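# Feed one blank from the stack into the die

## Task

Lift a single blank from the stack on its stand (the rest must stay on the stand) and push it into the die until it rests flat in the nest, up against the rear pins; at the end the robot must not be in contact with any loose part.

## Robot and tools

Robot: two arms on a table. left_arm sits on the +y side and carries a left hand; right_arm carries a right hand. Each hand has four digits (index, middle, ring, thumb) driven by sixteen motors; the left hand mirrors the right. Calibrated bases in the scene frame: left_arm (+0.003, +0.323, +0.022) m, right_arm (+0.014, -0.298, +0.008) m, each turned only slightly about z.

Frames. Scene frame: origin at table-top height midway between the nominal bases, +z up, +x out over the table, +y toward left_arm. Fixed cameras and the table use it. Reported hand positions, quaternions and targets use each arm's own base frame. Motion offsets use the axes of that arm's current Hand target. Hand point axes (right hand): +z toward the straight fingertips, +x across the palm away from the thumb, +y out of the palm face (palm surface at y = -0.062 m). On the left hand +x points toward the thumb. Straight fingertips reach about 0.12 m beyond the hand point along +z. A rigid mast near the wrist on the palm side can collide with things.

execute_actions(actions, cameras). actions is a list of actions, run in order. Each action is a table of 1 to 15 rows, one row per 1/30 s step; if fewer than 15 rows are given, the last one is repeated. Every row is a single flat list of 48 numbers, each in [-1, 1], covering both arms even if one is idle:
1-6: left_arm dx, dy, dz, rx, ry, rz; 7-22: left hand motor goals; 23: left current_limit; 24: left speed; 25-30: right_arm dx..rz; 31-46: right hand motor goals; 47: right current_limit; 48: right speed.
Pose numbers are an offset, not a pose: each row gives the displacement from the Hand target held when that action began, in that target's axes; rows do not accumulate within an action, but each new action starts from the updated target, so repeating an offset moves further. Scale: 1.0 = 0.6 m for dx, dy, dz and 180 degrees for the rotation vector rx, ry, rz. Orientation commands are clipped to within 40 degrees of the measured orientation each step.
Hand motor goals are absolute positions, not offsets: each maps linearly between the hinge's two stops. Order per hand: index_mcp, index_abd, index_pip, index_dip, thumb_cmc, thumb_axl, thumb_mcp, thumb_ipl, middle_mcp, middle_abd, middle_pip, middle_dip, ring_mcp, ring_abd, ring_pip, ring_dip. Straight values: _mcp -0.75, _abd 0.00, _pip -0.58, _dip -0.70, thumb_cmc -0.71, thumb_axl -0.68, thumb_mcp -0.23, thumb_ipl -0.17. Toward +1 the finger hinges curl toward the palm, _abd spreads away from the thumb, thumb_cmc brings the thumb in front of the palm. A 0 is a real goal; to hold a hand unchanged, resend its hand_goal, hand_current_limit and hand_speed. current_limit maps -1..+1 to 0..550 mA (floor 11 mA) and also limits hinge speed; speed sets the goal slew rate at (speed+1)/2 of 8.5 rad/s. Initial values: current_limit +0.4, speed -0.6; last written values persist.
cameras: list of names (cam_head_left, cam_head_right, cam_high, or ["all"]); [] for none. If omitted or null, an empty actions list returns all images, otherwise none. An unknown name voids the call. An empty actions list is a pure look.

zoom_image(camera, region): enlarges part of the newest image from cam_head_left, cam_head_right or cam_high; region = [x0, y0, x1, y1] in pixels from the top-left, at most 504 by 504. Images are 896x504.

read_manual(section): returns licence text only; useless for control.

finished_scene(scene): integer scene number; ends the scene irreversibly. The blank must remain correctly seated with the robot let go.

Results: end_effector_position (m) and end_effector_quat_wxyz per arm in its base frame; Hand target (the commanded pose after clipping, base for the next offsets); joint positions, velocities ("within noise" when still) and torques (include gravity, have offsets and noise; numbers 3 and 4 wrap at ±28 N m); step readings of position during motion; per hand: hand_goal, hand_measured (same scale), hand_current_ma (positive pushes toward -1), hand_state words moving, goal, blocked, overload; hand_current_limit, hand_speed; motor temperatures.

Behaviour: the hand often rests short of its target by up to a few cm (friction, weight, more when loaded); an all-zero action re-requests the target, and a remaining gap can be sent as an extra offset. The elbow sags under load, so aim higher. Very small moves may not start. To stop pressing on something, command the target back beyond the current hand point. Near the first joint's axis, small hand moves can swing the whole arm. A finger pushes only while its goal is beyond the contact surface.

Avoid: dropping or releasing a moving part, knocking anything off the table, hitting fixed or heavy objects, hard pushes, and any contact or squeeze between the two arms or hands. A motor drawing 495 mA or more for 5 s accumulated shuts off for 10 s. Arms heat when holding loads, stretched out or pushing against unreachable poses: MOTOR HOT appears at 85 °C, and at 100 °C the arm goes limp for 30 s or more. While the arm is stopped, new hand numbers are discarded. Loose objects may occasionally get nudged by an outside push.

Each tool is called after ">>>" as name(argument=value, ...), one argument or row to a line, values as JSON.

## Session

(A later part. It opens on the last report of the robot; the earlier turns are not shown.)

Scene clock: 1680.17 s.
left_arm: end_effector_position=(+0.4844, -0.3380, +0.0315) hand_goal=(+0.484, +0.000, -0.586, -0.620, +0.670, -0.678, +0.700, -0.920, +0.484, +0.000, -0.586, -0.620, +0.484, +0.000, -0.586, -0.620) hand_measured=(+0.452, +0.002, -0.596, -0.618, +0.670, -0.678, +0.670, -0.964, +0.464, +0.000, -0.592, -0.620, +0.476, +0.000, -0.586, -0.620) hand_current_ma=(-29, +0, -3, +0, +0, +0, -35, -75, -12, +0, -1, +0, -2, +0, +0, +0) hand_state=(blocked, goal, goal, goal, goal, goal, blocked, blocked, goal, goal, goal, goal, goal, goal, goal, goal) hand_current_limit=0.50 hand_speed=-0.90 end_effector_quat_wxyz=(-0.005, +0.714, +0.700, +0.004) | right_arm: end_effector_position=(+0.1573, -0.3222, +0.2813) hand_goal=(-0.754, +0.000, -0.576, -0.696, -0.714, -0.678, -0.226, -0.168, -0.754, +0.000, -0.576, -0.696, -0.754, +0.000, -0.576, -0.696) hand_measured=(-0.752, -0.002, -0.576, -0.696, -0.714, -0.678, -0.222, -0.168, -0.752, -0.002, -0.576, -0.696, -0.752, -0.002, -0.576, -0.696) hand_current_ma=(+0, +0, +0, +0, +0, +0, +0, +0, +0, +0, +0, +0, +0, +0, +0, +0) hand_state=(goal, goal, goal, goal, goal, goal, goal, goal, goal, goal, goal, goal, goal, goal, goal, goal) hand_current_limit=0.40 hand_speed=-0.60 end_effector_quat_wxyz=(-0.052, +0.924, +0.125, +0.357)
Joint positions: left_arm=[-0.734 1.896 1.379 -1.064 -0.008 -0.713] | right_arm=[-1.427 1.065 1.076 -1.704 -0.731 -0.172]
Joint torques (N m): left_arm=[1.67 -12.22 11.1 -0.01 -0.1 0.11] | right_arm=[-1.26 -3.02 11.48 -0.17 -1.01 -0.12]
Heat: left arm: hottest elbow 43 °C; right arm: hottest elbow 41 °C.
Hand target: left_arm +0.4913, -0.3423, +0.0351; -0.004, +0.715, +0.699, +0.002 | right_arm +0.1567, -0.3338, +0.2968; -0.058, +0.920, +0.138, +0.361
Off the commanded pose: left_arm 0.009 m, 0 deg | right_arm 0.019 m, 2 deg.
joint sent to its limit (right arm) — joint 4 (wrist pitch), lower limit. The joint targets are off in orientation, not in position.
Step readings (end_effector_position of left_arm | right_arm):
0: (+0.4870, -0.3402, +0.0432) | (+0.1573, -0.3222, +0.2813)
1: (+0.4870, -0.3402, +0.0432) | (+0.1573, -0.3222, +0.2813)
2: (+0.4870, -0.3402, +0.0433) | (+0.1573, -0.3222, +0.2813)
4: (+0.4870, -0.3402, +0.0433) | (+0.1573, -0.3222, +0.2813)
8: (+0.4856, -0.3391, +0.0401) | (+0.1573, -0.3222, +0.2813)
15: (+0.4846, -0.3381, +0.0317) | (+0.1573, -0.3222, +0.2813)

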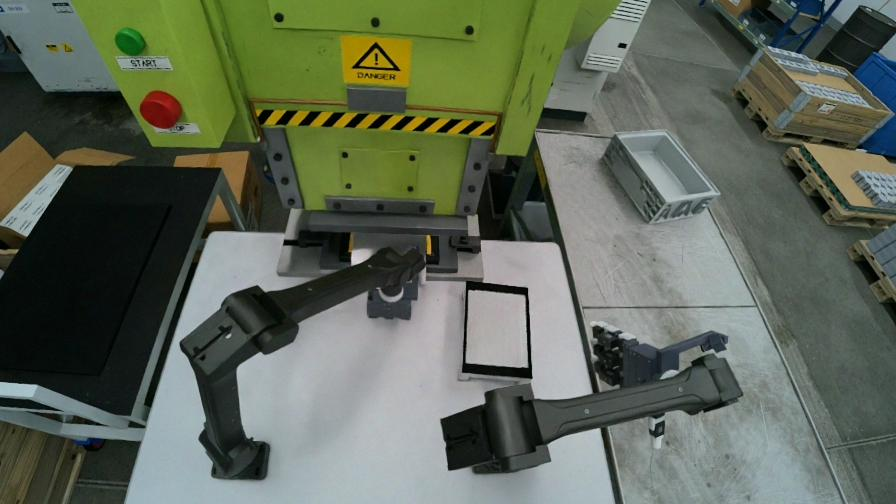

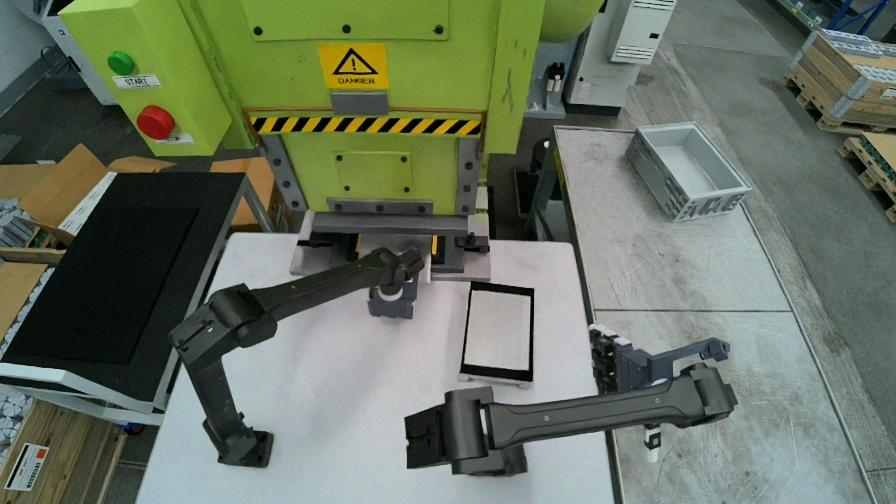

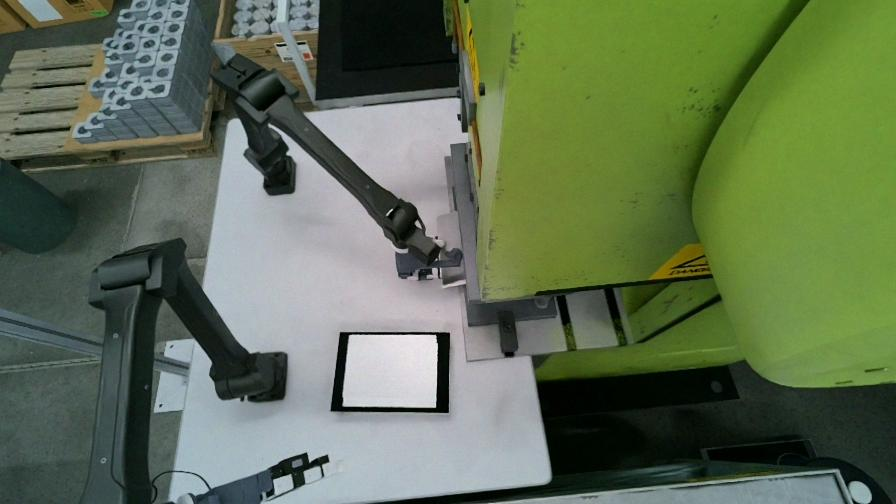

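>>> execute_actions(
  actions=[
    [[0,0.004,-0.02,0,0,0,0.53,0,-0.58,-0.62,0.671,-0.678,0.78,-0.92,0.53,0,-0.58,-0.62,0.53,0,-0.58,-0.62,0.5,-0.85,0,0,0,0,0,0,-0.754,0,-0.576,-0.696,-0.714,-0.678,-0.226,-0.168,-0.754,0,-0.576,-0.696,-0.754,0,-0.576,-0.696,0.4,-0.6]],
  ],
)

Scene clock: 1693.17 s.
left_arm: end_effector_position=(+0.4792, -0.3335, +0.0302) hand_goal=(+0.530, +0.000, -0.580, -0.620, +0.670, -0.678, +0.780, -0.920, +0.530, +0.000, -0.580, -0.620, +0.530, +0.000, -0.580, -0.620) hand_measured=(+0.454, +0.002, -0.600, -0.618, +0.672, -0.678, +0.674, -0.966, +0.470, +0.000, -0.592, -0.620, +0.488, +0.000, -0.586, -0.620) hand_current_ma=(-125, +0, -10, +0, +0, +0, -332, -80, -83, +0, -4, +0, -43, +0, -1, +0) hand_state=(blocked, goal, goal, goal, goal, goal, blocked, blocked, blocked, goal, goal, goal, blocked, goal, goal, goal) hand_current_limit=0.50 hand_speed=-0.85 end_effector_quat_wxyz=(-0.019, +0.715, +0.699, +0.003) | right_arm: end_effector_position=(+0.1573, -0.3222, +0.2813) hand_goal=(-0.754, +0.000, -0.576, -0.696, -0.714, -0.678, -0.226, -0.168, -0.754, +0.000, -0.576, -0.696, -0.754, +0.000, -0.576, -0.696) hand_measured=(-0.752, -0.002, -0.576, -0.696, -0.714, -0.678, -0.222, -0.168, -0.752, -0.002, -0.576, -0.696, -0.752, -0.002, -0.576, -0.696) hand_current_ma=(+0, +0, +0, +0, +0, +0, +0, +0, +0, +0, +0, +0, +0, +0, +0, +0) hand_state=(goal, goal, goal, goal, goal, goal, goal, goal, goal, goal, goal, goal, goal, goal, goal, goal) hand_current_limit=0.40 hand_speed=-0.60 end_effector_quat_wxyz=(-0.052, +0.924, +0.125, +0.357)
Joint positions: left_arm=[-0.734 1.896 1.379 -1.092 -0.008 -0.712] | right_arm=[-1.427 1.065 1.076 -1.704 -0.731 -0.172]
Joint torques (N m): left_arm=[1.9 -12.92 12.63 -0.12 -0.11 0.11] | right_arm=[-1.26 -3.02 11.48 -0.17 -1.01 -0.12]
Heat: left arm: hottest elbow 43 °C; right arm: hottest elbow 41 °C.
Hand target: left_arm +0.4937, -0.3424, +0.0470; -0.004, +0.715, +0.699, +0.002 | right_arm +0.1567, -0.3338, +0.2968; -0.058, +0.920, +0.138, +0.361
Off the commanded pose: left_arm 0.024 m, 2 deg | right_arm 0.019 m, 2 deg.
joint sent to its limit (right arm) — joint 4 (wrist pitch), lower limit. The joint targets are off in orientation, not in position.
Step readings (end_effector_position of left_arm | right_arm):
0: (+0.4844, -0.3380, +0.0315) | (+0.1573, -0.3222, +0.2813)
1: (+0.4844, -0.3379, +0.0314) | (+0.1573, -0.3222, +0.2813)
2: (+0.4839, -0.3375, +0.0313) | (+0.1573, -0.3222, +0.2813)
4: (+0.4825, -0.3362, +0.0310) | (+0.1573, -0.3222, +0.2813)
8: (+0.4800, -0.3342, +0.0304) | (+0.1573, -0.3222, +0.2813)
15: (+0.4793, -0.3335, +0.0302) | (+0.1573, -0.3222, +0.2813)

>>> execute_actions(
  actions=[
    [[0.004,0.004,-0.03,-0.008,0,0,0.55,0,-0.578,-0.62,0.671,-0.678,0.82,-0.9,0.55,0,-0.578,-0.62,0.55,0,-0.578,-0.62,0.5,-0.85,0,0,0,0,0,0,-0.754,0,-0.576,-0.696,-0.714,-0.678,-0.226,-0.168,-0.754,0,-0.576,-0.696,-0.754,0,-0.576,-0.696,0.4,-0.6]],
  ],
)

Scene clock: 1703.50 s.
left_arm: end_effector_position=(+0.4781, -0.3307, +0.0337) hand_goal=(+0.550, +0.000, -0.578, -0.620, +0.670, -0.678, +0.820, -0.900, +0.550, +0.000, -0.578, -0.620, +0.550, +0.000, -0.578, -0.620) hand_measured=(+0.454, +0.006, -0.600, -0.618, +0.672, -0.678, +0.676, -0.966, +0.476, +0.000, -0.592, -0.620, +0.498, +0.000, -0.586, -0.620) hand_current_ma=(-191, +1, -12, +0, +0, +0, -413, -152, -123, +0, -5, +0, -64, +0, -2, +0) hand_state=(blocked, goal, blocked, goal, goal, goal, blocked, blocked, blocked, goal, goal, goal, blocked, goal, goal, goal) hand_current_limit=0.50 hand_speed=-0.85 end_effector_quat_wxyz=(-0.024, +0.716, +0.698, +0.007) | right_arm: end_effector_position=(+0.1573, -0.3222, +0.2813) hand_goal=(-0.754, +0.000, -0.576, -0.696, -0.714, -0.678, -0.226, -0.168, -0.754, +0.000, -0.576, -0.696, -0.754, +0.000, -0.576, -0.696) hand_measured=(-0.752, -0.002, -0.576, -0.696, -0.714, -0.678, -0.222, -0.168, -0.752, -0.002, -0.576, -0.696, -0.752, -0.002, -0.576, -0.696) hand_current_ma=(+0, +0, +0, +0, +0, +0, +0, +0, +0, +0, +0, +0, +0, +0, +0, +0) hand_state=(goal, goal, goal, goal, goal, goal, goal, goal, goal, goal, goal, goal, goal, goal, goal, goal) hand_current_limit=0.40 hand_speed=-0.60 end_effector_quat_wxyz=(-0.052, +0.924, +0.125, +0.357)
Joint positions: left_arm=[-0.734 1.89 1.379 -1.107 -0.016 -0.708] | right_arm=[-1.427 1.065 1.076 -1.704 -0.731 -0.172]
Joint torques (N m): left_arm=[1.96 -14.39 12.75 -0.02 -0.41 0.09] | right_arm=[-1.26 -3.02 11.48 -0.17 -1.01 -0.12]
Heat: left arm: hottest elbow 44 °C; right arm: hottest elbow 41 °C.
Hand target: left_arm +0.4962, -0.3402, +0.0651; +0.005, +0.715, +0.699, +0.011 | right_arm +0.1567, -0.3338, +0.2968; -0.058, +0.920, +0.138, +0.361
Off the commanded pose: left_arm 0.037 m, 3 deg | right_arm 0.019 m, 2 deg.
joint sent to its limit (right arm) — joint 4 (wrist pitch), lower limit. The joint targets are off in orientation, not in position.
Step readings (end_effector_position of left_arm | right_arm):
0: (+0.4792, -0.3335, +0.0302) | (+0.1573, -0.3222, +0.2813)
1: (+0.4792, -0.3335, +0.0302) | (+0.1573, -0.3222, +0.2813)
2: (+0.4791, -0.3332, +0.0302) | (+0.1573, -0.3222, +0.2813)
4: (+0.4788, -0.3325, +0.0302) | (+0.1573, -0.3222, +0.2813)
8: (+0.4785, -0.3312, +0.0315) | (+0.1573, -0.3222, +0.2813)
15: (+0.4781, -0.3307, +0.0337) | (+0.1573, -0.3222, +0.2813)

>>> execute_actions(
  actions=[
    [[0.0,0.004,-0.03,-0.008,0,0,0.56,0,-0.576,-0.62,0.671,-0.678,0.84,-0.9,0.56,0,-0.576,-0.62,0.56,0,-0.576,-0.62,0.5,-0.85,0,0,0,0,0,0,-0.754,0,-0.576,-0.696,-0.714,-0.678,-0.226,-0.168,-0.754,0,-0.576,-0.696,-0.754,0,-0.576,-0.696,0.4,-0.6]],
  ],
  cameras=["cam_head_left","cam_head_right","cam_high"],
)

>>> zoom_image(
  camera="cam_high",
  region=[380, 200, 500, 320],
)

>>> zoom_image(
  camera="cam_head_left",
  region=[335, 215, 455, 295],
)

Scene clock: 1714.23 s.
left_arm: end_effector_position=(+0.4785, -0.3275, +0.0486) hand_goal=(+0.560, +0.000, -0.576, -0.620, +0.670, -0.678, +0.840, -0.900, +0.560, +0.000, -0.576, -0.620, +0.560, +0.000, -0.576, -0.620) hand_measured=(+0.464, +0.002, -0.600, -0.618, +0.674, -0.676, +0.692, -0.966, +0.484, +0.000, -0.592, -0.620, +0.508, +0.000, -0.586, -0.620) hand_current_ma=(-196, +0, -14, +0, +1, +0, -412, -152, -128, +0, -6, +0, -66, +0, -3, +0) hand_state=(blocked, goal, blocked, goal, goal, goal, blocked, blocked, blocked, goal, goal, goal, blocked, goal, goal, goal) hand_current_limit=0.50 hand_speed=-0.85 end_effector_quat_wxyz=(-0.020, +0.716, +0.697, +0.015) | right_arm: end_effector_position=(+0.1573, -0.3222, +0.2813) hand_goal=(-0.754, +0.000, -0.576, -0.696, -0.714, -0.678, -0.226, -0.168, -0.754, +0.000, -0.576, -0.696, -0.754, +0.000, -0.576, -0.696) hand_measured=(-0.752, -0.002, -0.576, -0.696, -0.714, -0.678, -0.222, -0.168, -0.752, -0.002, -0.576, -0.696, -0.752, -0.002, -0.576, -0.696) hand_current_ma=(+0, +0, +0, +0, +0, +0, +0, +0, +0, +0, +0, +0, +0, +0, +0, +0) hand_state=(goal, goal, goal, goal, goal, goal, goal, goal, goal, goal, goal, goal, goal, goal, goal, goal) hand_current_limit=0.40 hand_speed=-0.60 end_effector_quat_wxyz=(-0.052, +0.924, +0.125, +0.357)
Joint positions: left_arm=[-0.734 1.864 1.379 -1.124 -0.032 -0.708] | right_arm=[-1.427 1.065 1.076 -1.704 -0.731 -0.172]
Joint torques (N m): left_arm=[1.79 -14.27 13.6 0.08 -0.46 0.07] | right_arm=[-1.2 -3.02 11.48 -0.18 -1.01 -0.12]
Heat: left arm: hottest elbow 44 °C; right arm: hottest elbow 41 °C.
Hand target: left_arm +0.4982, -0.3404, +0.0832; +0.014, +0.715, +0.699, +0.020 | right_arm +0.1567, -0.3338, +0.2968; -0.058, +0.920, +0.138, +0.361
Off the commanded pose: left_arm 0.042 m, 4 deg | right_arm 0.019 m, 2 deg.
joint sent to its limit (right arm) — joint 4 (wrist pitch), lower limit. The joint targets are off in orientation, not in position.
Step readings (end_effector_position of left_arm | right_arm):
0: (+0.4781, -0.3307, +0.0337) | (+0.1573, -0.3222, +0.2813)
1: (+0.4781, -0.3306, +0.0337) | (+0.1573, -0.3222, +0.2813)
2: (+0.4781, -0.3301, +0.0340) | (+0.1573, -0.3222, +0.2813)
4: (+0.4782, -0.3289, +0.0360) | (+0.1573, -0.3222, +0.2813)
8: (+0.4781, -0.3277, +0.0432) | (+0.1573, -0.3222, +0.2813)
15: (+0.4785, -0.3275, +0.0486) | (+0.1573, -0.3222, +0.2813)

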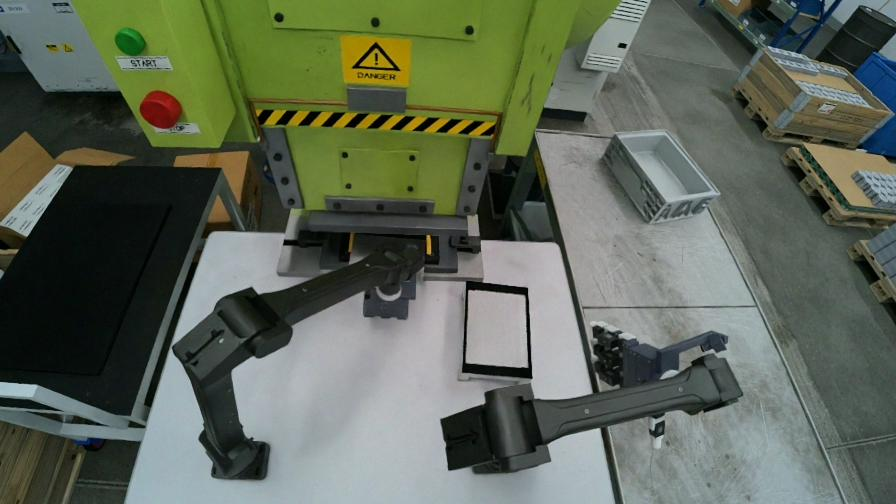

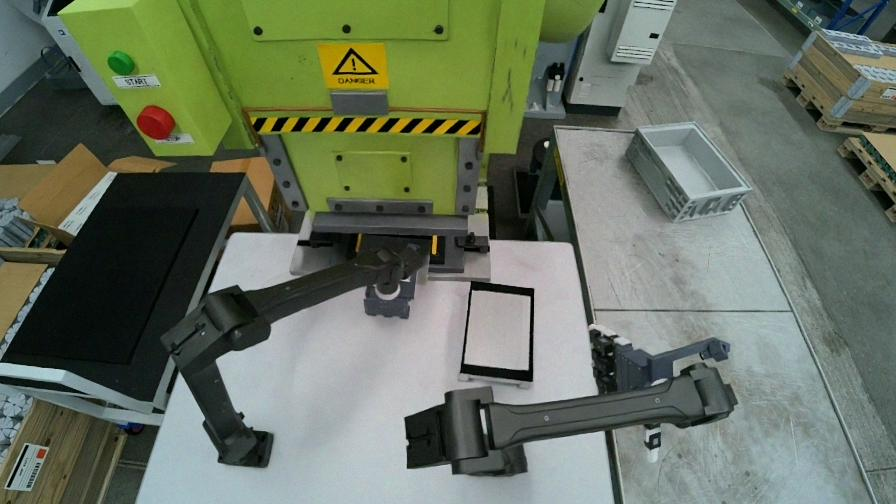

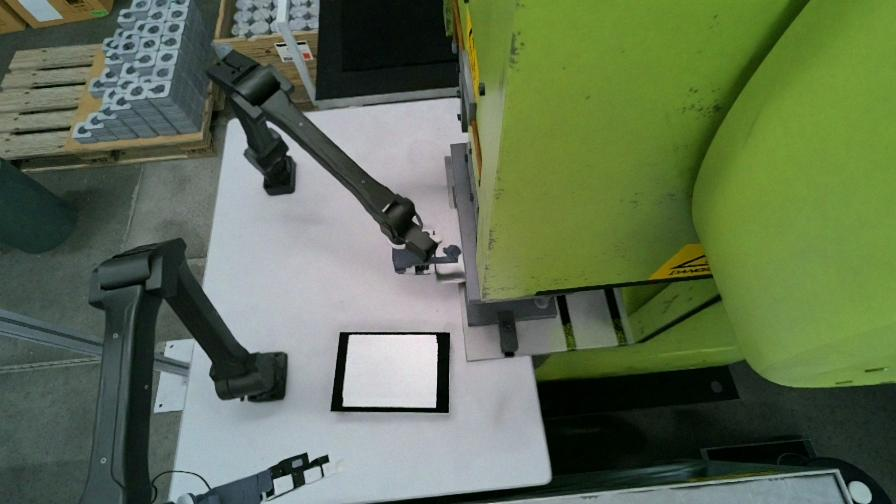

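Scaled by 4.200.

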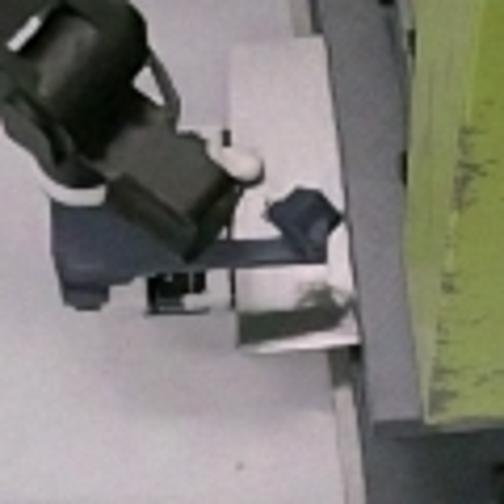

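Scaled by 4.200.

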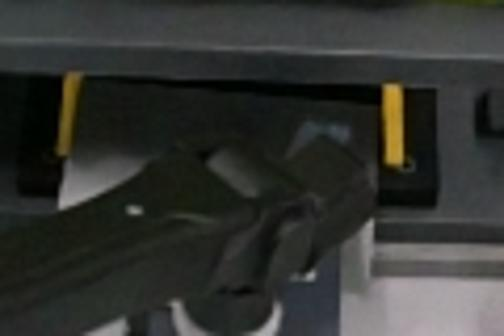

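>>> zoom_image(
  camera="cam_head_left",
  region=[340, 225, 390, 275],
)

>>> zoom_image(
  camera="cam_head_left",
  region=[395, 225, 445, 275],
)

>>> zoom_image(
  camera="cam_head_right",
  region=[395, 225, 445, 275],
)

Scaled by 10.080.

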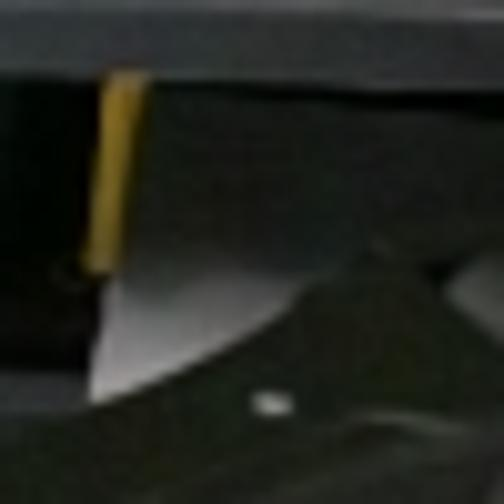

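Scaled by 10.080.

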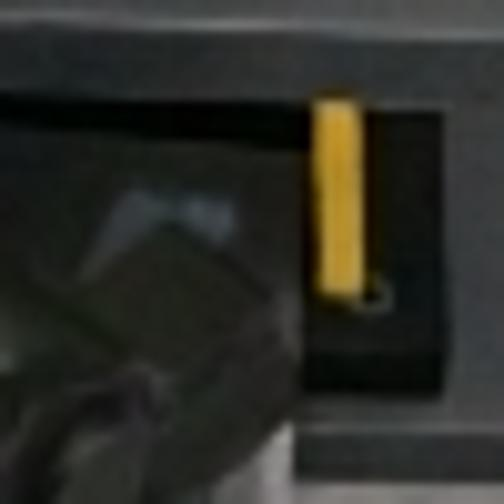

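Scaled by 10.080.

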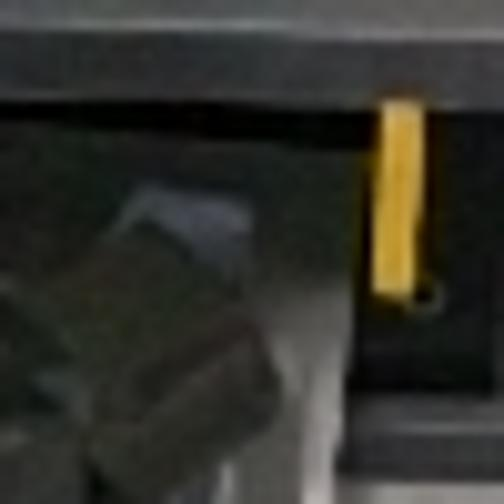

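>>> execute_actions(
  actions=[
    [[-0.008,0.02,-0.015,0,0,-0.018,0.58,0,-0.576,-0.62,0.671,-0.678,0.85,-0.9,0.58,0,-0.576,-0.62,0.58,0,-0.576,-0.62,0.5,-0.85,0,0,0,0,0,0,-0.754,0,-0.576,-0.696,-0.714,-0.678,-0.226,-0.168,-0.754,0,-0.576,-0.696,-0.754,0,-0.576,-0.696,0.4,-0.6]],
  ],
)

Scene clock: 1762.10 s.
left_arm: end_effector_position=(+0.4860, -0.3325, +0.0604) hand_goal=(+0.580, +0.000, -0.576, -0.620, +0.670, -0.678, +0.850, -0.900, +0.580, +0.000, -0.576, -0.620, +0.580, +0.000, -0.576, -0.620) hand_measured=(+0.476, +0.000, -0.608, -0.620, +0.676, -0.676, +0.696, -0.966, +0.492, +0.000, -0.602, -0.628, +0.514, +0.000, -0.606, -0.630) hand_current_ma=(-226, +0, -25, +0, +1, +0, -412, -152, -164, +0, -18, -2, -101, +0, -22, -3) hand_state=(blocked, goal, blocked, goal, goal, goal, blocked, blocked, blocked, goal, blocked, goal, blocked, goal, blocked, goal) hand_current_limit=0.50 hand_speed=-0.85 end_effector_quat_wxyz=(-0.020, +0.706, +0.707, +0.015) | right_arm: end_effector_position=(+0.1573, -0.3222, +0.2813) hand_goal=(-0.754, +0.000, -0.576, -0.696, -0.714, -0.678, -0.226, -0.168, -0.754, +0.000, -0.576, -0.696, -0.754, +0.000, -0.576, -0.696) hand_measured=(-0.752, -0.002, -0.576, -0.696, -0.714, -0.678, -0.222, -0.168, -0.752, -0.002, -0.576, -0.696, -0.752, -0.002, -0.576, -0.696) hand_current_ma=(+0, +0, +0, +0, +0, +0, +0, +0, +0, +0, +0, +0, +0, +0, +0, +0) hand_state=(goal, goal, goal, goal, goal, goal, goal, goal, goal, goal, goal, goal, goal, goal, goal, goal) hand_current_limit=0.40 hand_speed=-0.60 end_effector_quat_wxyz=(-0.052, +0.924, +0.125, +0.357)
Joint positions: left_arm=[-0.734 1.876 1.433 -1.166 -0.031 -0.737] | right_arm=[-1.427 1.065 1.076 -1.704 -0.731 -0.172]
Joint torques (N m): left_arm=[1.9 -13.57 15.13 0.17 -0.45 -0.18] | right_arm=[-1.26 -2.96 11.48 -0.17 -1.01 -0.12]
Heat: left arm: hottest elbow 46 °C; right arm: hottest elbow 41 °C.
Hand target: left_arm +0.5097, -0.3456, +0.0927; +0.014, +0.695, +0.719, +0.020 | right_arm +0.1567, -0.3338, +0.2968; -0.058, +0.920, +0.138, +0.361
Off the commanded pose: left_arm 0.042 m, 4 deg | right_arm 0.019 m, 2 deg.
joint sent to its limit (right arm) — joint 4 (wrist pitch), lower limit. The joint targets are off in orientation, not in position.
Step readings (end_effector_position of left_arm | right_arm):
0: (+0.4785, -0.3275, +0.0486) | (+0.1573, -0.3222, +0.2813)
1: (+0.4786, -0.3276, +0.0487) | (+0.1573, -0.3222, +0.2813)
2: (+0.4786, -0.3276, +0.0495) | (+0.1573, -0.3222, +0.2813)
4: (+0.4793, -0.3278, +0.0532) | (+0.1573, -0.3222, +0.2813)
8: (+0.4843, -0.3313, +0.0625) | (+0.1573, -0.3222, +0.2813)
15: (+0.4858, -0.3325, +0.0614) | (+0.1573, -0.3222, +0.2813)

>>> execute_actions(
  actions=[],
  cameras=["cam_head_left","cam_head_right","cam_high"],
)

>>> zoom_image(
  camera="cam_head_left",
  region=[335, 225, 385, 275],
)

>>> zoom_image(
  camera="cam_head_left",
  region=[395, 225, 445, 275],
)

>>> zoom_image(
  camera="cam_high",
  region=[380, 200, 500, 320],
)

Scene clock: 1777.80 s.
left_arm: end_effector_position=(+0.4860, -0.3325, +0.0604) hand_goal=(+0.580, +0.000, -0.576, -0.620, +0.670, -0.678, +0.850, -0.900, +0.580, +0.000, -0.576, -0.620, +0.580, +0.000, -0.576, -0.620) hand_measured=(+0.476, +0.000, -0.608, -0.620, +0.676, -0.676, +0.696, -0.966, +0.492, +0.000, -0.602, -0.628, +0.514, +0.000, -0.606, -0.630) hand_current_ma=(-226, +0, -25, +0, +1, +0, -412, -152, -164, +0, -18, -2, -101, +0, -22, -3) hand_state=(blocked, goal, blocked, goal, goal, goal, blocked, blocked, blocked, goal, blocked, goal, blocked, goal, blocked, goal) hand_current_limit=0.50 hand_speed=-0.85 end_effector_quat_wxyz=(-0.020, +0.706, +0.707, +0.015) | right_arm: end_effector_position=(+0.1573, -0.3222, +0.2813) hand_goal=(-0.754, +0.000, -0.576, -0.696, -0.714, -0.678, -0.226, -0.168, -0.754, +0.000, -0.576, -0.696, -0.754, +0.000, -0.576, -0.696) hand_measured=(-0.752, -0.002, -0.576, -0.696, -0.714, -0.678, -0.222, -0.168, -0.752, -0.002, -0.576, -0.696, -0.752, -0.002, -0.576, -0.696) hand_current_ma=(+0, +0, +0, +0, +0, +0, +0, +0, +0, +0, +0, +0, +0, +0, +0, +0) hand_state=(goal, goal, goal, goal, goal, goal, goal, goal, goal, goal, goal, goal, goal, goal, goal, goal) hand_current_limit=0.40 hand_speed=-0.60 end_effector_quat_wxyz=(-0.052, +0.924, +0.125, +0.357)
Joint positions: left_arm=[-0.734 1.876 1.433 -1.166 -0.031 -0.737] | right_arm=[-1.427 1.065 1.076 -1.704 -0.731 -0.172]
Joint velocities: within noise
Joint torques (N m): left_arm=[1.96 -13.45 15.13 0.17 -0.45 -0.19] | right_arm=[-1.2 -3.02 11.47 -0.17 -1.01 -0.12]
Motor temperatures (°C): left_arm=[25 30 47 26 25 25] | right_arm=[26 29 41 27 28 25]
Heat: left arm: hottest elbow 47 °C; right arm: hottest elbow 41 °C.
Hand target: left_arm +0.5097, -0.3456, +0.0927; +0.014, +0.695, +0.719, +0.020 | right_arm +0.1567, -0.3338, +0.2968; -0.058, +0.920, +0.138, +0.361
Off the commanded pose: left_arm 0.042 m, 4 deg | right_arm 0.019 m, 2 deg.

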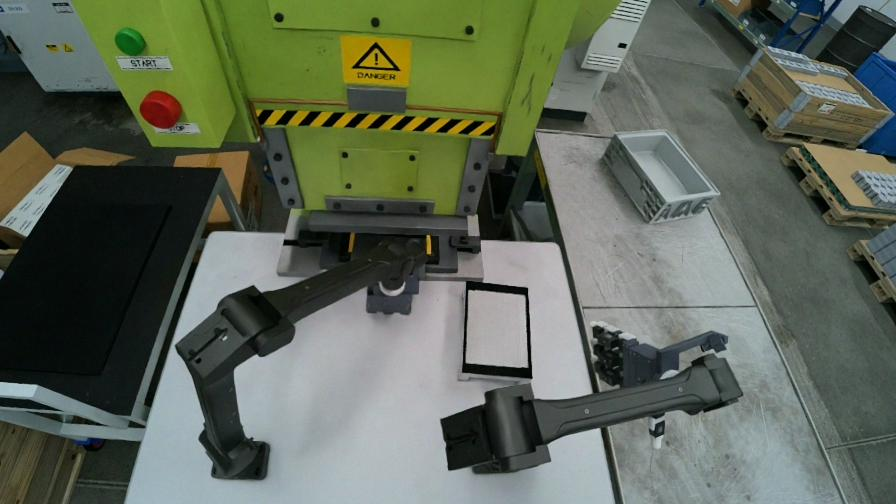

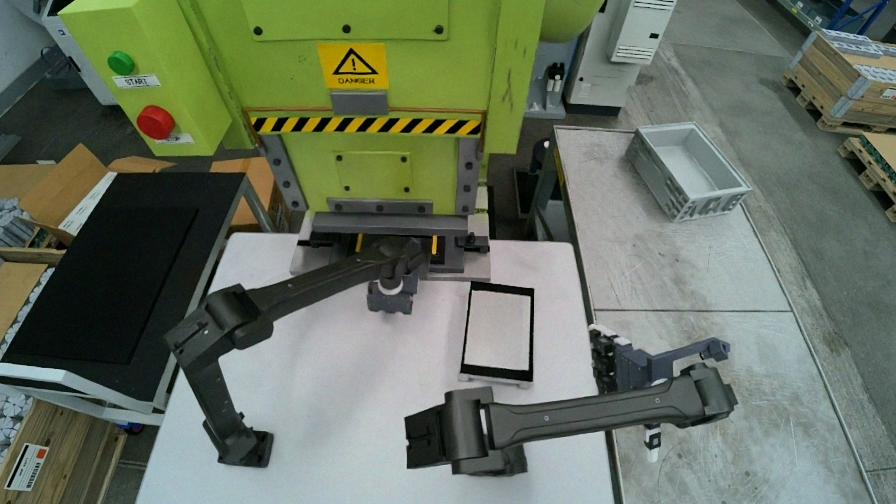

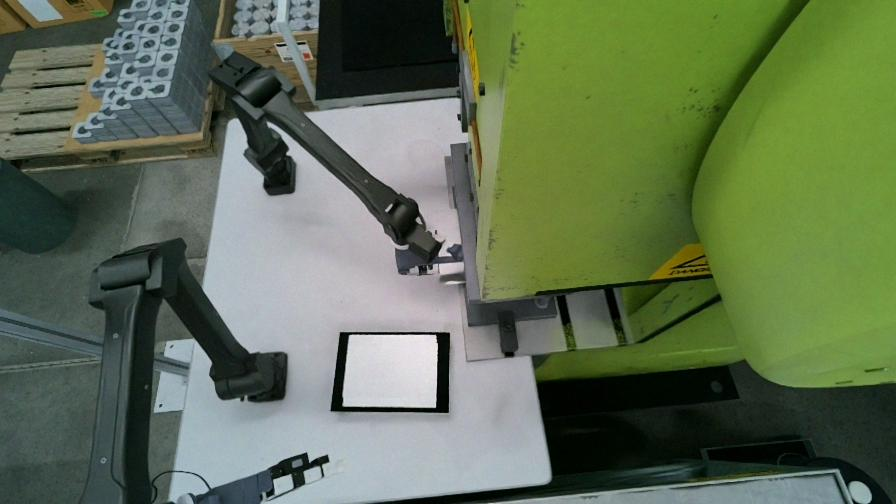

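Scaled by 10.080.

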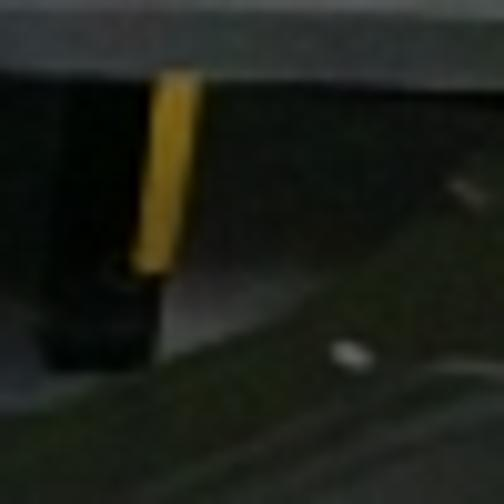

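Scaled by 10.080.

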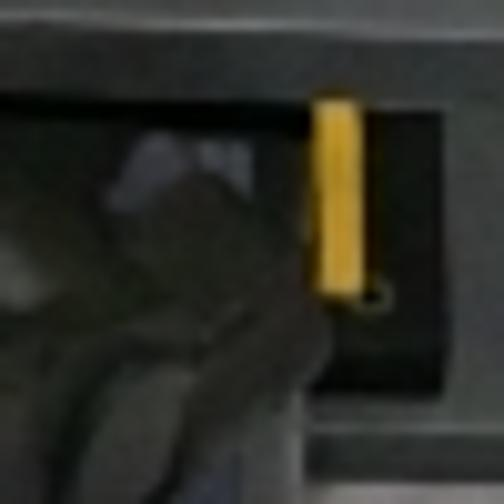

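Scaled by 4.200.

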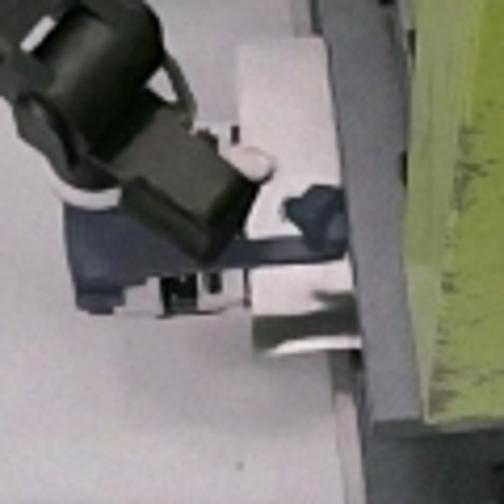

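>>> zoom_image(
  camera="cam_head_left",
  region=[412, 232, 440, 260],
)

>>> zoom_image(
  camera="cam_head_left",
  region=[412, 255, 440, 283],
)

>>> zoom_image(
  camera="cam_head_right",
  region=[410, 235, 450, 275],
)

Scaled by 18.000.

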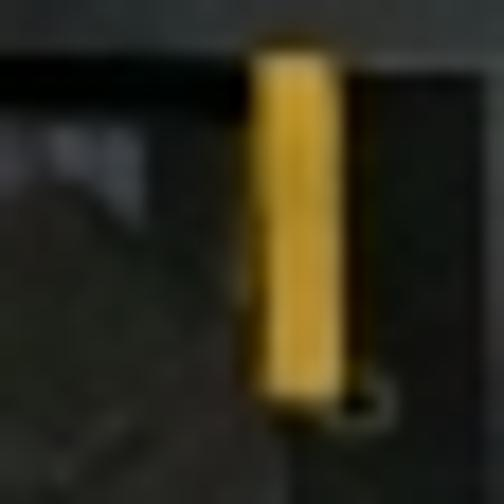

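Scaled by 18.000.

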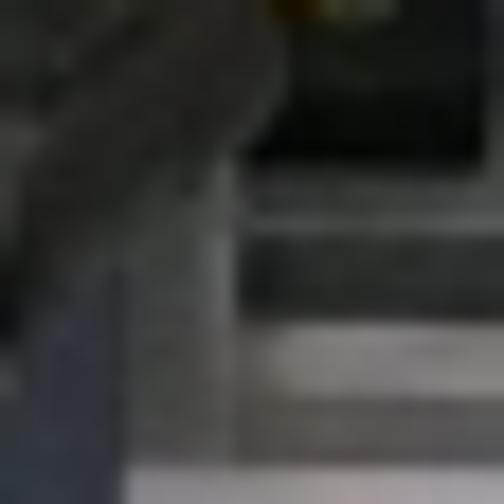

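Scaled by 12.600.

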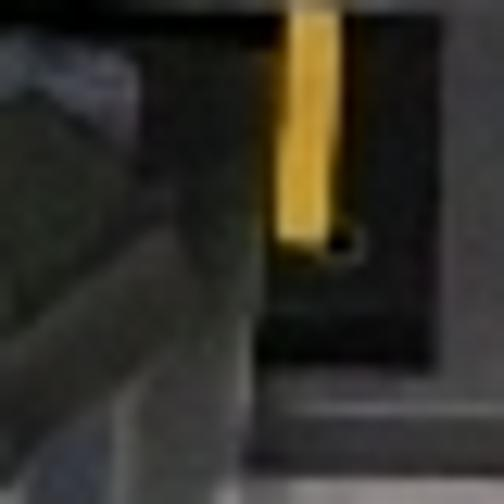

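>>> execute_actions(
  actions=[
    [[-0.014,0.004,0,0,0,-0.008,0.58,0,-0.576,-0.62,0.671,-0.678,0.85,-0.9,0.58,0,-0.576,-0.62,0.58,0,-0.576,-0.62,0.5,-0.85,0,0,0,0,0,0,-0.754,0,-0.576,-0.696,-0.714,-0.678,-0.226,-0.168,-0.754,0,-0.576,-0.696,-0.754,0,-0.576,-0.696,0.4,-0.6]],
  ],
)

Scene clock: 1811.80 s.
left_arm: end_effector_position=(+0.4917, -0.3354, +0.0607) hand_goal=(+0.580, +0.000, -0.576, -0.620, +0.670, -0.678, +0.850, -0.900, +0.580, +0.000, -0.576, -0.620, +0.580, +0.000, -0.576, -0.620) hand_measured=(+0.476, +0.000, -0.608, -0.620, +0.676, -0.676, +0.696, -0.966, +0.492, +0.000, -0.602, -0.628, +0.514, +0.000, -0.606, -0.630) hand_current_ma=(-226, +0, -25, +0, +1, +0, -412, -152, -164, +0, -18, -2, -101, +0, -22, -3) hand_state=(blocked, goal, blocked, goal, goal, goal, blocked, blocked, blocked, goal, blocked, goal, blocked, goal, blocked, goal) hand_current_limit=0.50 hand_speed=-0.85 end_effector_quat_wxyz=(-0.021, +0.694, +0.720, +0.015) | right_arm: end_effector_position=(+0.1573, -0.3222, +0.2813) hand_goal=(-0.754, +0.000, -0.576, -0.696, -0.714, -0.678, -0.226, -0.168, -0.754, +0.000, -0.576, -0.696, -0.754, +0.000, -0.576, -0.696) hand_measured=(-0.752, -0.002, -0.576, -0.696, -0.714, -0.678, -0.222, -0.168, -0.752, -0.002, -0.576, -0.696, -0.752, -0.002, -0.576, -0.696) hand_current_ma=(+0, +0, +0, +0, +0, +0, +0, +0, +0, +0, +0, +0, +0, +0, +0, +0) hand_state=(goal, goal, goal, goal, goal, goal, goal, goal, goal, goal, goal, goal, goal, goal, goal, goal) hand_current_limit=0.40 hand_speed=-0.60 end_effector_quat_wxyz=(-0.052, +0.924, +0.125, +0.357)
Joint positions: left_arm=[-0.734 1.898 1.466 -1.18 -0.031 -0.772] | right_arm=[-1.427 1.065 1.076 -1.704 -0.731 -0.172]
Joint torques (N m): left_arm=[1.2 -13.63 15.34 0.23 -0.45 -0.18] | right_arm=[-1.2 -3.08 11.48 -0.17 -1.01 -0.12]
Heat: left arm: hottest elbow 49 °C; right arm: hottest elbow 41 °C.
Hand target: left_arm +0.5123, -0.3539, +0.0928; +0.014, +0.686, +0.727, +0.019 | right_arm +0.1567, -0.3338, +0.2968; -0.058, +0.920, +0.138, +0.361
Off the commanded pose: left_arm 0.042 m, 4 deg | right_arm 0.019 m, 2 deg.
joint sent to its limit (right arm) — joint 4 (wrist pitch), lower limit. The joint targets are off in orientation, not in position.
Step readings (end_effector_position of left_arm | right_arm):
0: (+0.4860, -0.3325, +0.0604) | (+0.1573, -0.3222, +0.2813)
1: (+0.4860, -0.3325, +0.0604) | (+0.1573, -0.3222, +0.2813)
2: (+0.4860, -0.3324, +0.0605) | (+0.1573, -0.3222, +0.2813)
4: (+0.4872, -0.3330, +0.0609) | (+0.1573, -0.3222, +0.2813)
8: (+0.4904, -0.3348, +0.0606) | (+0.1573, -0.3222, +0.2813)
15: (+0.4916, -0.3354, +0.0607) | (+0.1573, -0.3222, +0.2813)

>>> execute_actions(
  actions=[],
  cameras=["cam_head_left","cam_head_right","cam_high"],
)

>>> zoom_image(
  camera="cam_head_left",
  region=[335, 225, 385, 275],
)

>>> zoom_image(
  camera="cam_head_left",
  region=[395, 230, 445, 280],
)

>>> zoom_image(
  camera="cam_head_right",
  region=[410, 235, 450, 275],
)

>>> zoom_image(
  camera="cam_high",
  region=[420, 220, 500, 300],
)

Scene clock: 1824.37 s.
left_arm: end_effector_position=(+0.4917, -0.3354, +0.0607) hand_goal=(+0.580, +0.000, -0.576, -0.620, +0.670, -0.678, +0.850, -0.900, +0.580, +0.000, -0.576, -0.620, +0.580, +0.000, -0.576, -0.620) hand_measured=(+0.476, +0.000, -0.608, -0.620, +0.676, -0.676, +0.696, -0.966, +0.492, +0.000, -0.602, -0.628, +0.514, +0.000, -0.606, -0.630) hand_current_ma=(-226, +0, -25, +0, +1, +0, -412, -152, -164, +0, -18, -2, -101, +0, -22, -3) hand_state=(blocked, goal, blocked, goal, goal, goal, blocked, blocked, blocked, goal, blocked, goal, blocked, goal, blocked, goal) hand_current_limit=0.50 hand_speed=-0.85 end_effector_quat_wxyz=(-0.021, +0.693, +0.720, +0.015) | right_arm: end_effector_position=(+0.1573, -0.3222, +0.2813) hand_goal=(-0.754, +0.000, -0.576, -0.696, -0.714, -0.678, -0.226, -0.168, -0.754, +0.000, -0.576, -0.696, -0.754, +0.000, -0.576, -0.696) hand_measured=(-0.752, -0.002, -0.576, -0.696, -0.714, -0.678, -0.222, -0.168, -0.752, -0.002, -0.576, -0.696, -0.752, -0.002, -0.576, -0.696) hand_current_ma=(+0, +0, +0, +0, +0, +0, +0, +0, +0, +0, +0, +0, +0, +0, +0, +0) hand_state=(goal, goal, goal, goal, goal, goal, goal, goal, goal, goal, goal, goal, goal, goal, goal, goal) hand_current_limit=0.40 hand_speed=-0.60 end_effector_quat_wxyz=(-0.052, +0.924, +0.125, +0.357)
Joint positions: left_arm=[-0.734 1.898 1.466 -1.18 -0.031 -0.773] | right_arm=[-1.427 1.065 1.076 -1.704 -0.731 -0.172]
Joint velocities: within noise
Joint torques (N m): left_arm=[1.2 -13.63 15.31 0.21 -0.46 -0.18] | right_arm=[-1.2 -2.96 11.48 -0.17 -1.01 -0.12]
Motor temperatures (°C): left_arm=[25 31 49 26 25 25] | right_arm=[26 28 41 27 28 25]
Heat: left arm: hottest elbow 49 °C; right arm: hottest elbow 41 °C.
Hand target: left_arm +0.5123, -0.3538, +0.0927; +0.014, +0.686, +0.727, +0.019 | right_arm +0.1567, -0.3338, +0.2968; -0.058, +0.920, +0.138, +0.361
Off the commanded pose: left_arm 0.042 m, 4 deg | right_arm 0.019 m, 2 deg.

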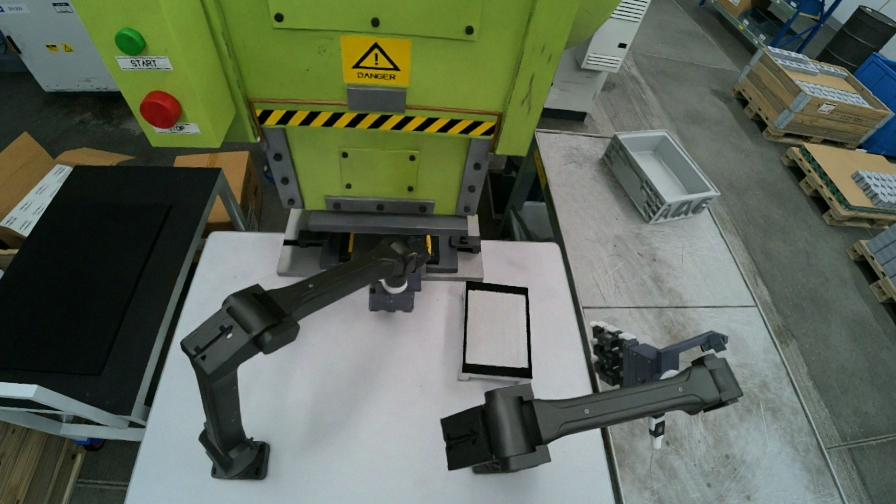

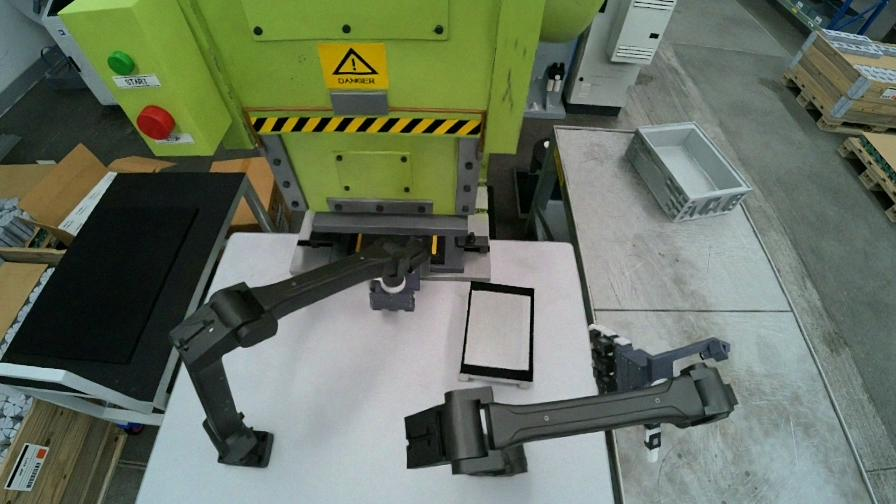

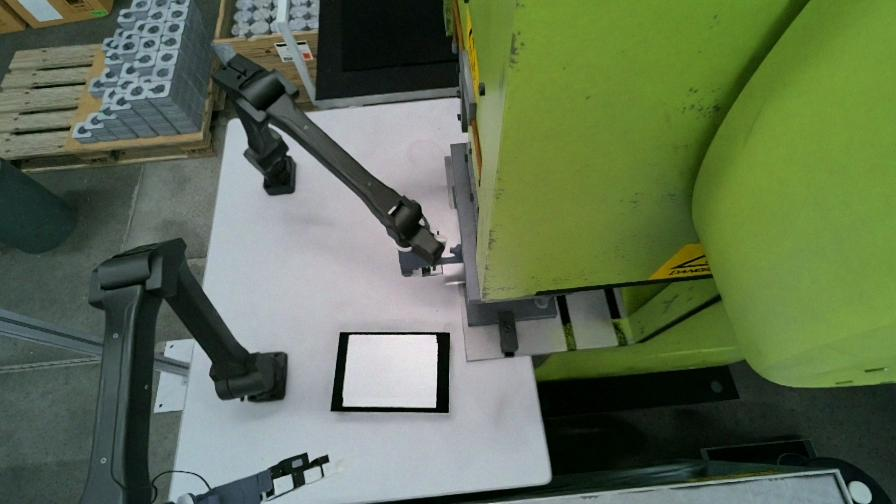

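Scaled by 10.080.

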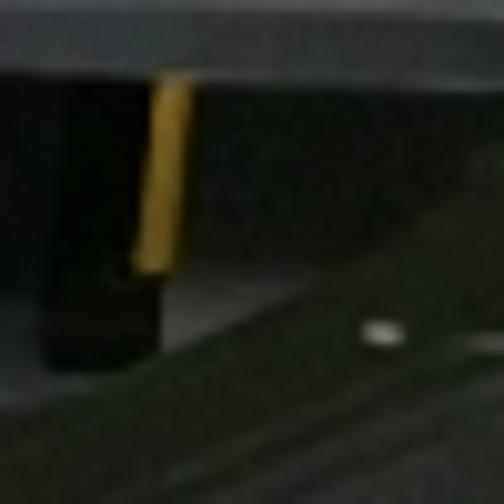

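Scaled by 10.080.

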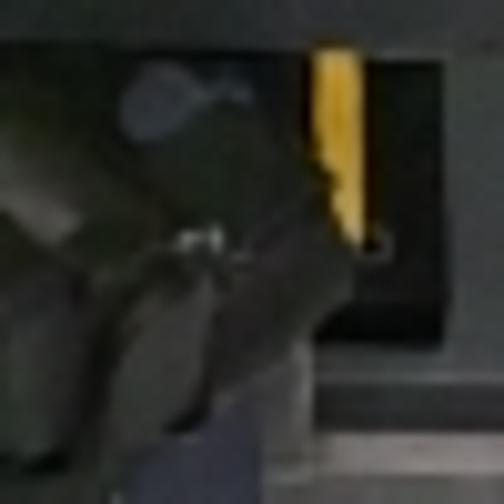

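Scaled by 12.600.

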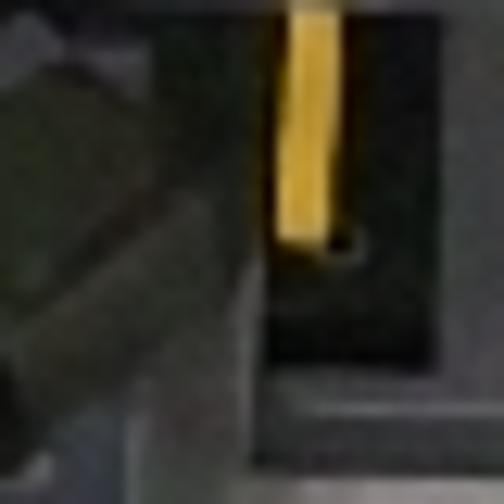

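Scaled by 6.300.

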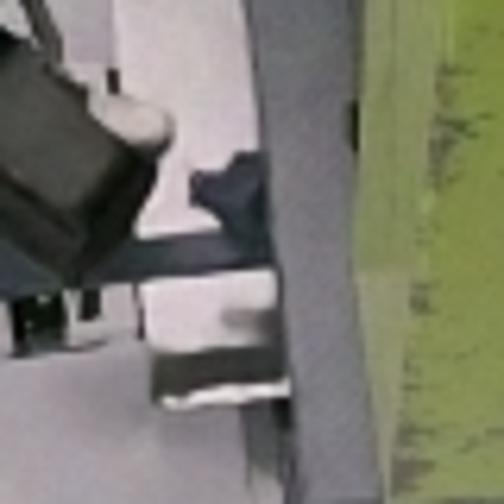

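>>> execute_actions(
  actions=[
    [[-0.007,-0.01,0.025,0,0,0,0.58,0,-0.576,-0.62,0.671,-0.678,0.85,-0.9,0.58,0,-0.576,-0.62,0.58,0,-0.576,-0.62,0.5,-0.85,0,0,0,0,0,0,-0.754,0,-0.576,-0.696,-0.714,-0.678,-0.226,-0.168,-0.754,0,-0.576,-0.696,-0.754,0,-0.576,-0.696,0.4,-0.6]],
  ],
)

Scene clock: 1867.33 s.
left_arm: end_effector_position=(+0.4901, -0.3390, +0.0585) hand_goal=(+0.580, +0.000, -0.576, -0.620, +0.670, -0.678, +0.850, -0.900, +0.580, +0.000, -0.576, -0.620, +0.580, +0.000, -0.576, -0.620) hand_measured=(+0.476, +0.000, -0.608, -0.620, +0.676, -0.676, +0.696, -0.966, +0.494, +0.000, -0.602, -0.628, +0.514, +0.000, -0.606, -0.630) hand_current_ma=(-226, +0, -25, +0, +1, +0, -412, -152, -157, +0, -18, -2, -98, +0, -22, -3) hand_state=(blocked, goal, blocked, goal, goal, goal, blocked, blocked, blocked, goal, blocked, goal, blocked, goal, blocked, goal) hand_current_limit=0.50 hand_speed=-0.85 end_effector_quat_wxyz=(-0.019, +0.692, +0.722, +0.015) | right_arm: end_effector_position=(+0.1573, -0.3222, +0.2813) hand_goal=(-0.754, +0.000, -0.576, -0.696, -0.714, -0.678, -0.226, -0.168, -0.754, +0.000, -0.576, -0.696, -0.754, +0.000, -0.576, -0.696) hand_measured=(-0.752, -0.002, -0.576, -0.696, -0.714, -0.678, -0.222, -0.168, -0.752, -0.002, -0.576, -0.696, -0.752, -0.002, -0.576, -0.696) hand_current_ma=(+0, +0, +0, +0, +0, +0, +0, +0, +0, +0, +0, +0, +0, +0, +0, +0) hand_state=(goal, goal, goal, goal, goal, goal, goal, goal, goal, goal, goal, goal, goal, goal, goal, goal) hand_current_limit=0.40 hand_speed=-0.60 end_effector_quat_wxyz=(-0.052, +0.924, +0.125, +0.357)
Joint positions: left_arm=[-0.742 1.902 1.466 -1.172 -0.031 -0.785] | right_arm=[-1.427 1.065 1.076 -1.704 -0.731 -0.172]
Joint torques (N m): left_arm=[0.79 -12.92 13.57 1.28 -0.45 -0.17] | right_arm=[-1.26 -3.02 11.48 -0.17 -1.01 -0.12]
Heat: left arm: hottest elbow 50 °C; right arm: hottest elbow 41 °C.
Hand target: left_arm +0.5072, -0.3583, +0.0772; +0.014, +0.686, +0.727, +0.019 | right_arm +0.1567, -0.3338, +0.2968; -0.058, +0.920, +0.138, +0.361
Off the commanded pose: left_arm 0.032 m, 4 deg | right_arm 0.019 m, 2 deg.
joint sent to its limit (right arm) — joint 4 (wrist pitch), lower limit. The joint targets are off in orientation, not in position.
Step readings (end_effector_position of left_arm | right_arm):
0: (+0.4917, -0.3354, +0.0607) | (+0.1573, -0.3222, +0.2813)
1: (+0.4916, -0.3353, +0.0605) | (+0.1573, -0.3222, +0.2813)
2: (+0.4916, -0.3353, +0.0603) | (+0.1573, -0.3222, +0.2813)
4: (+0.4906, -0.3364, +0.0594) | (+0.1573, -0.3222, +0.2813)
8: (+0.4897, -0.3385, +0.0590) | (+0.1573, -0.3222, +0.2813)
15: (+0.4901, -0.3390, +0.0587) | (+0.1573, -0.3222, +0.2813)


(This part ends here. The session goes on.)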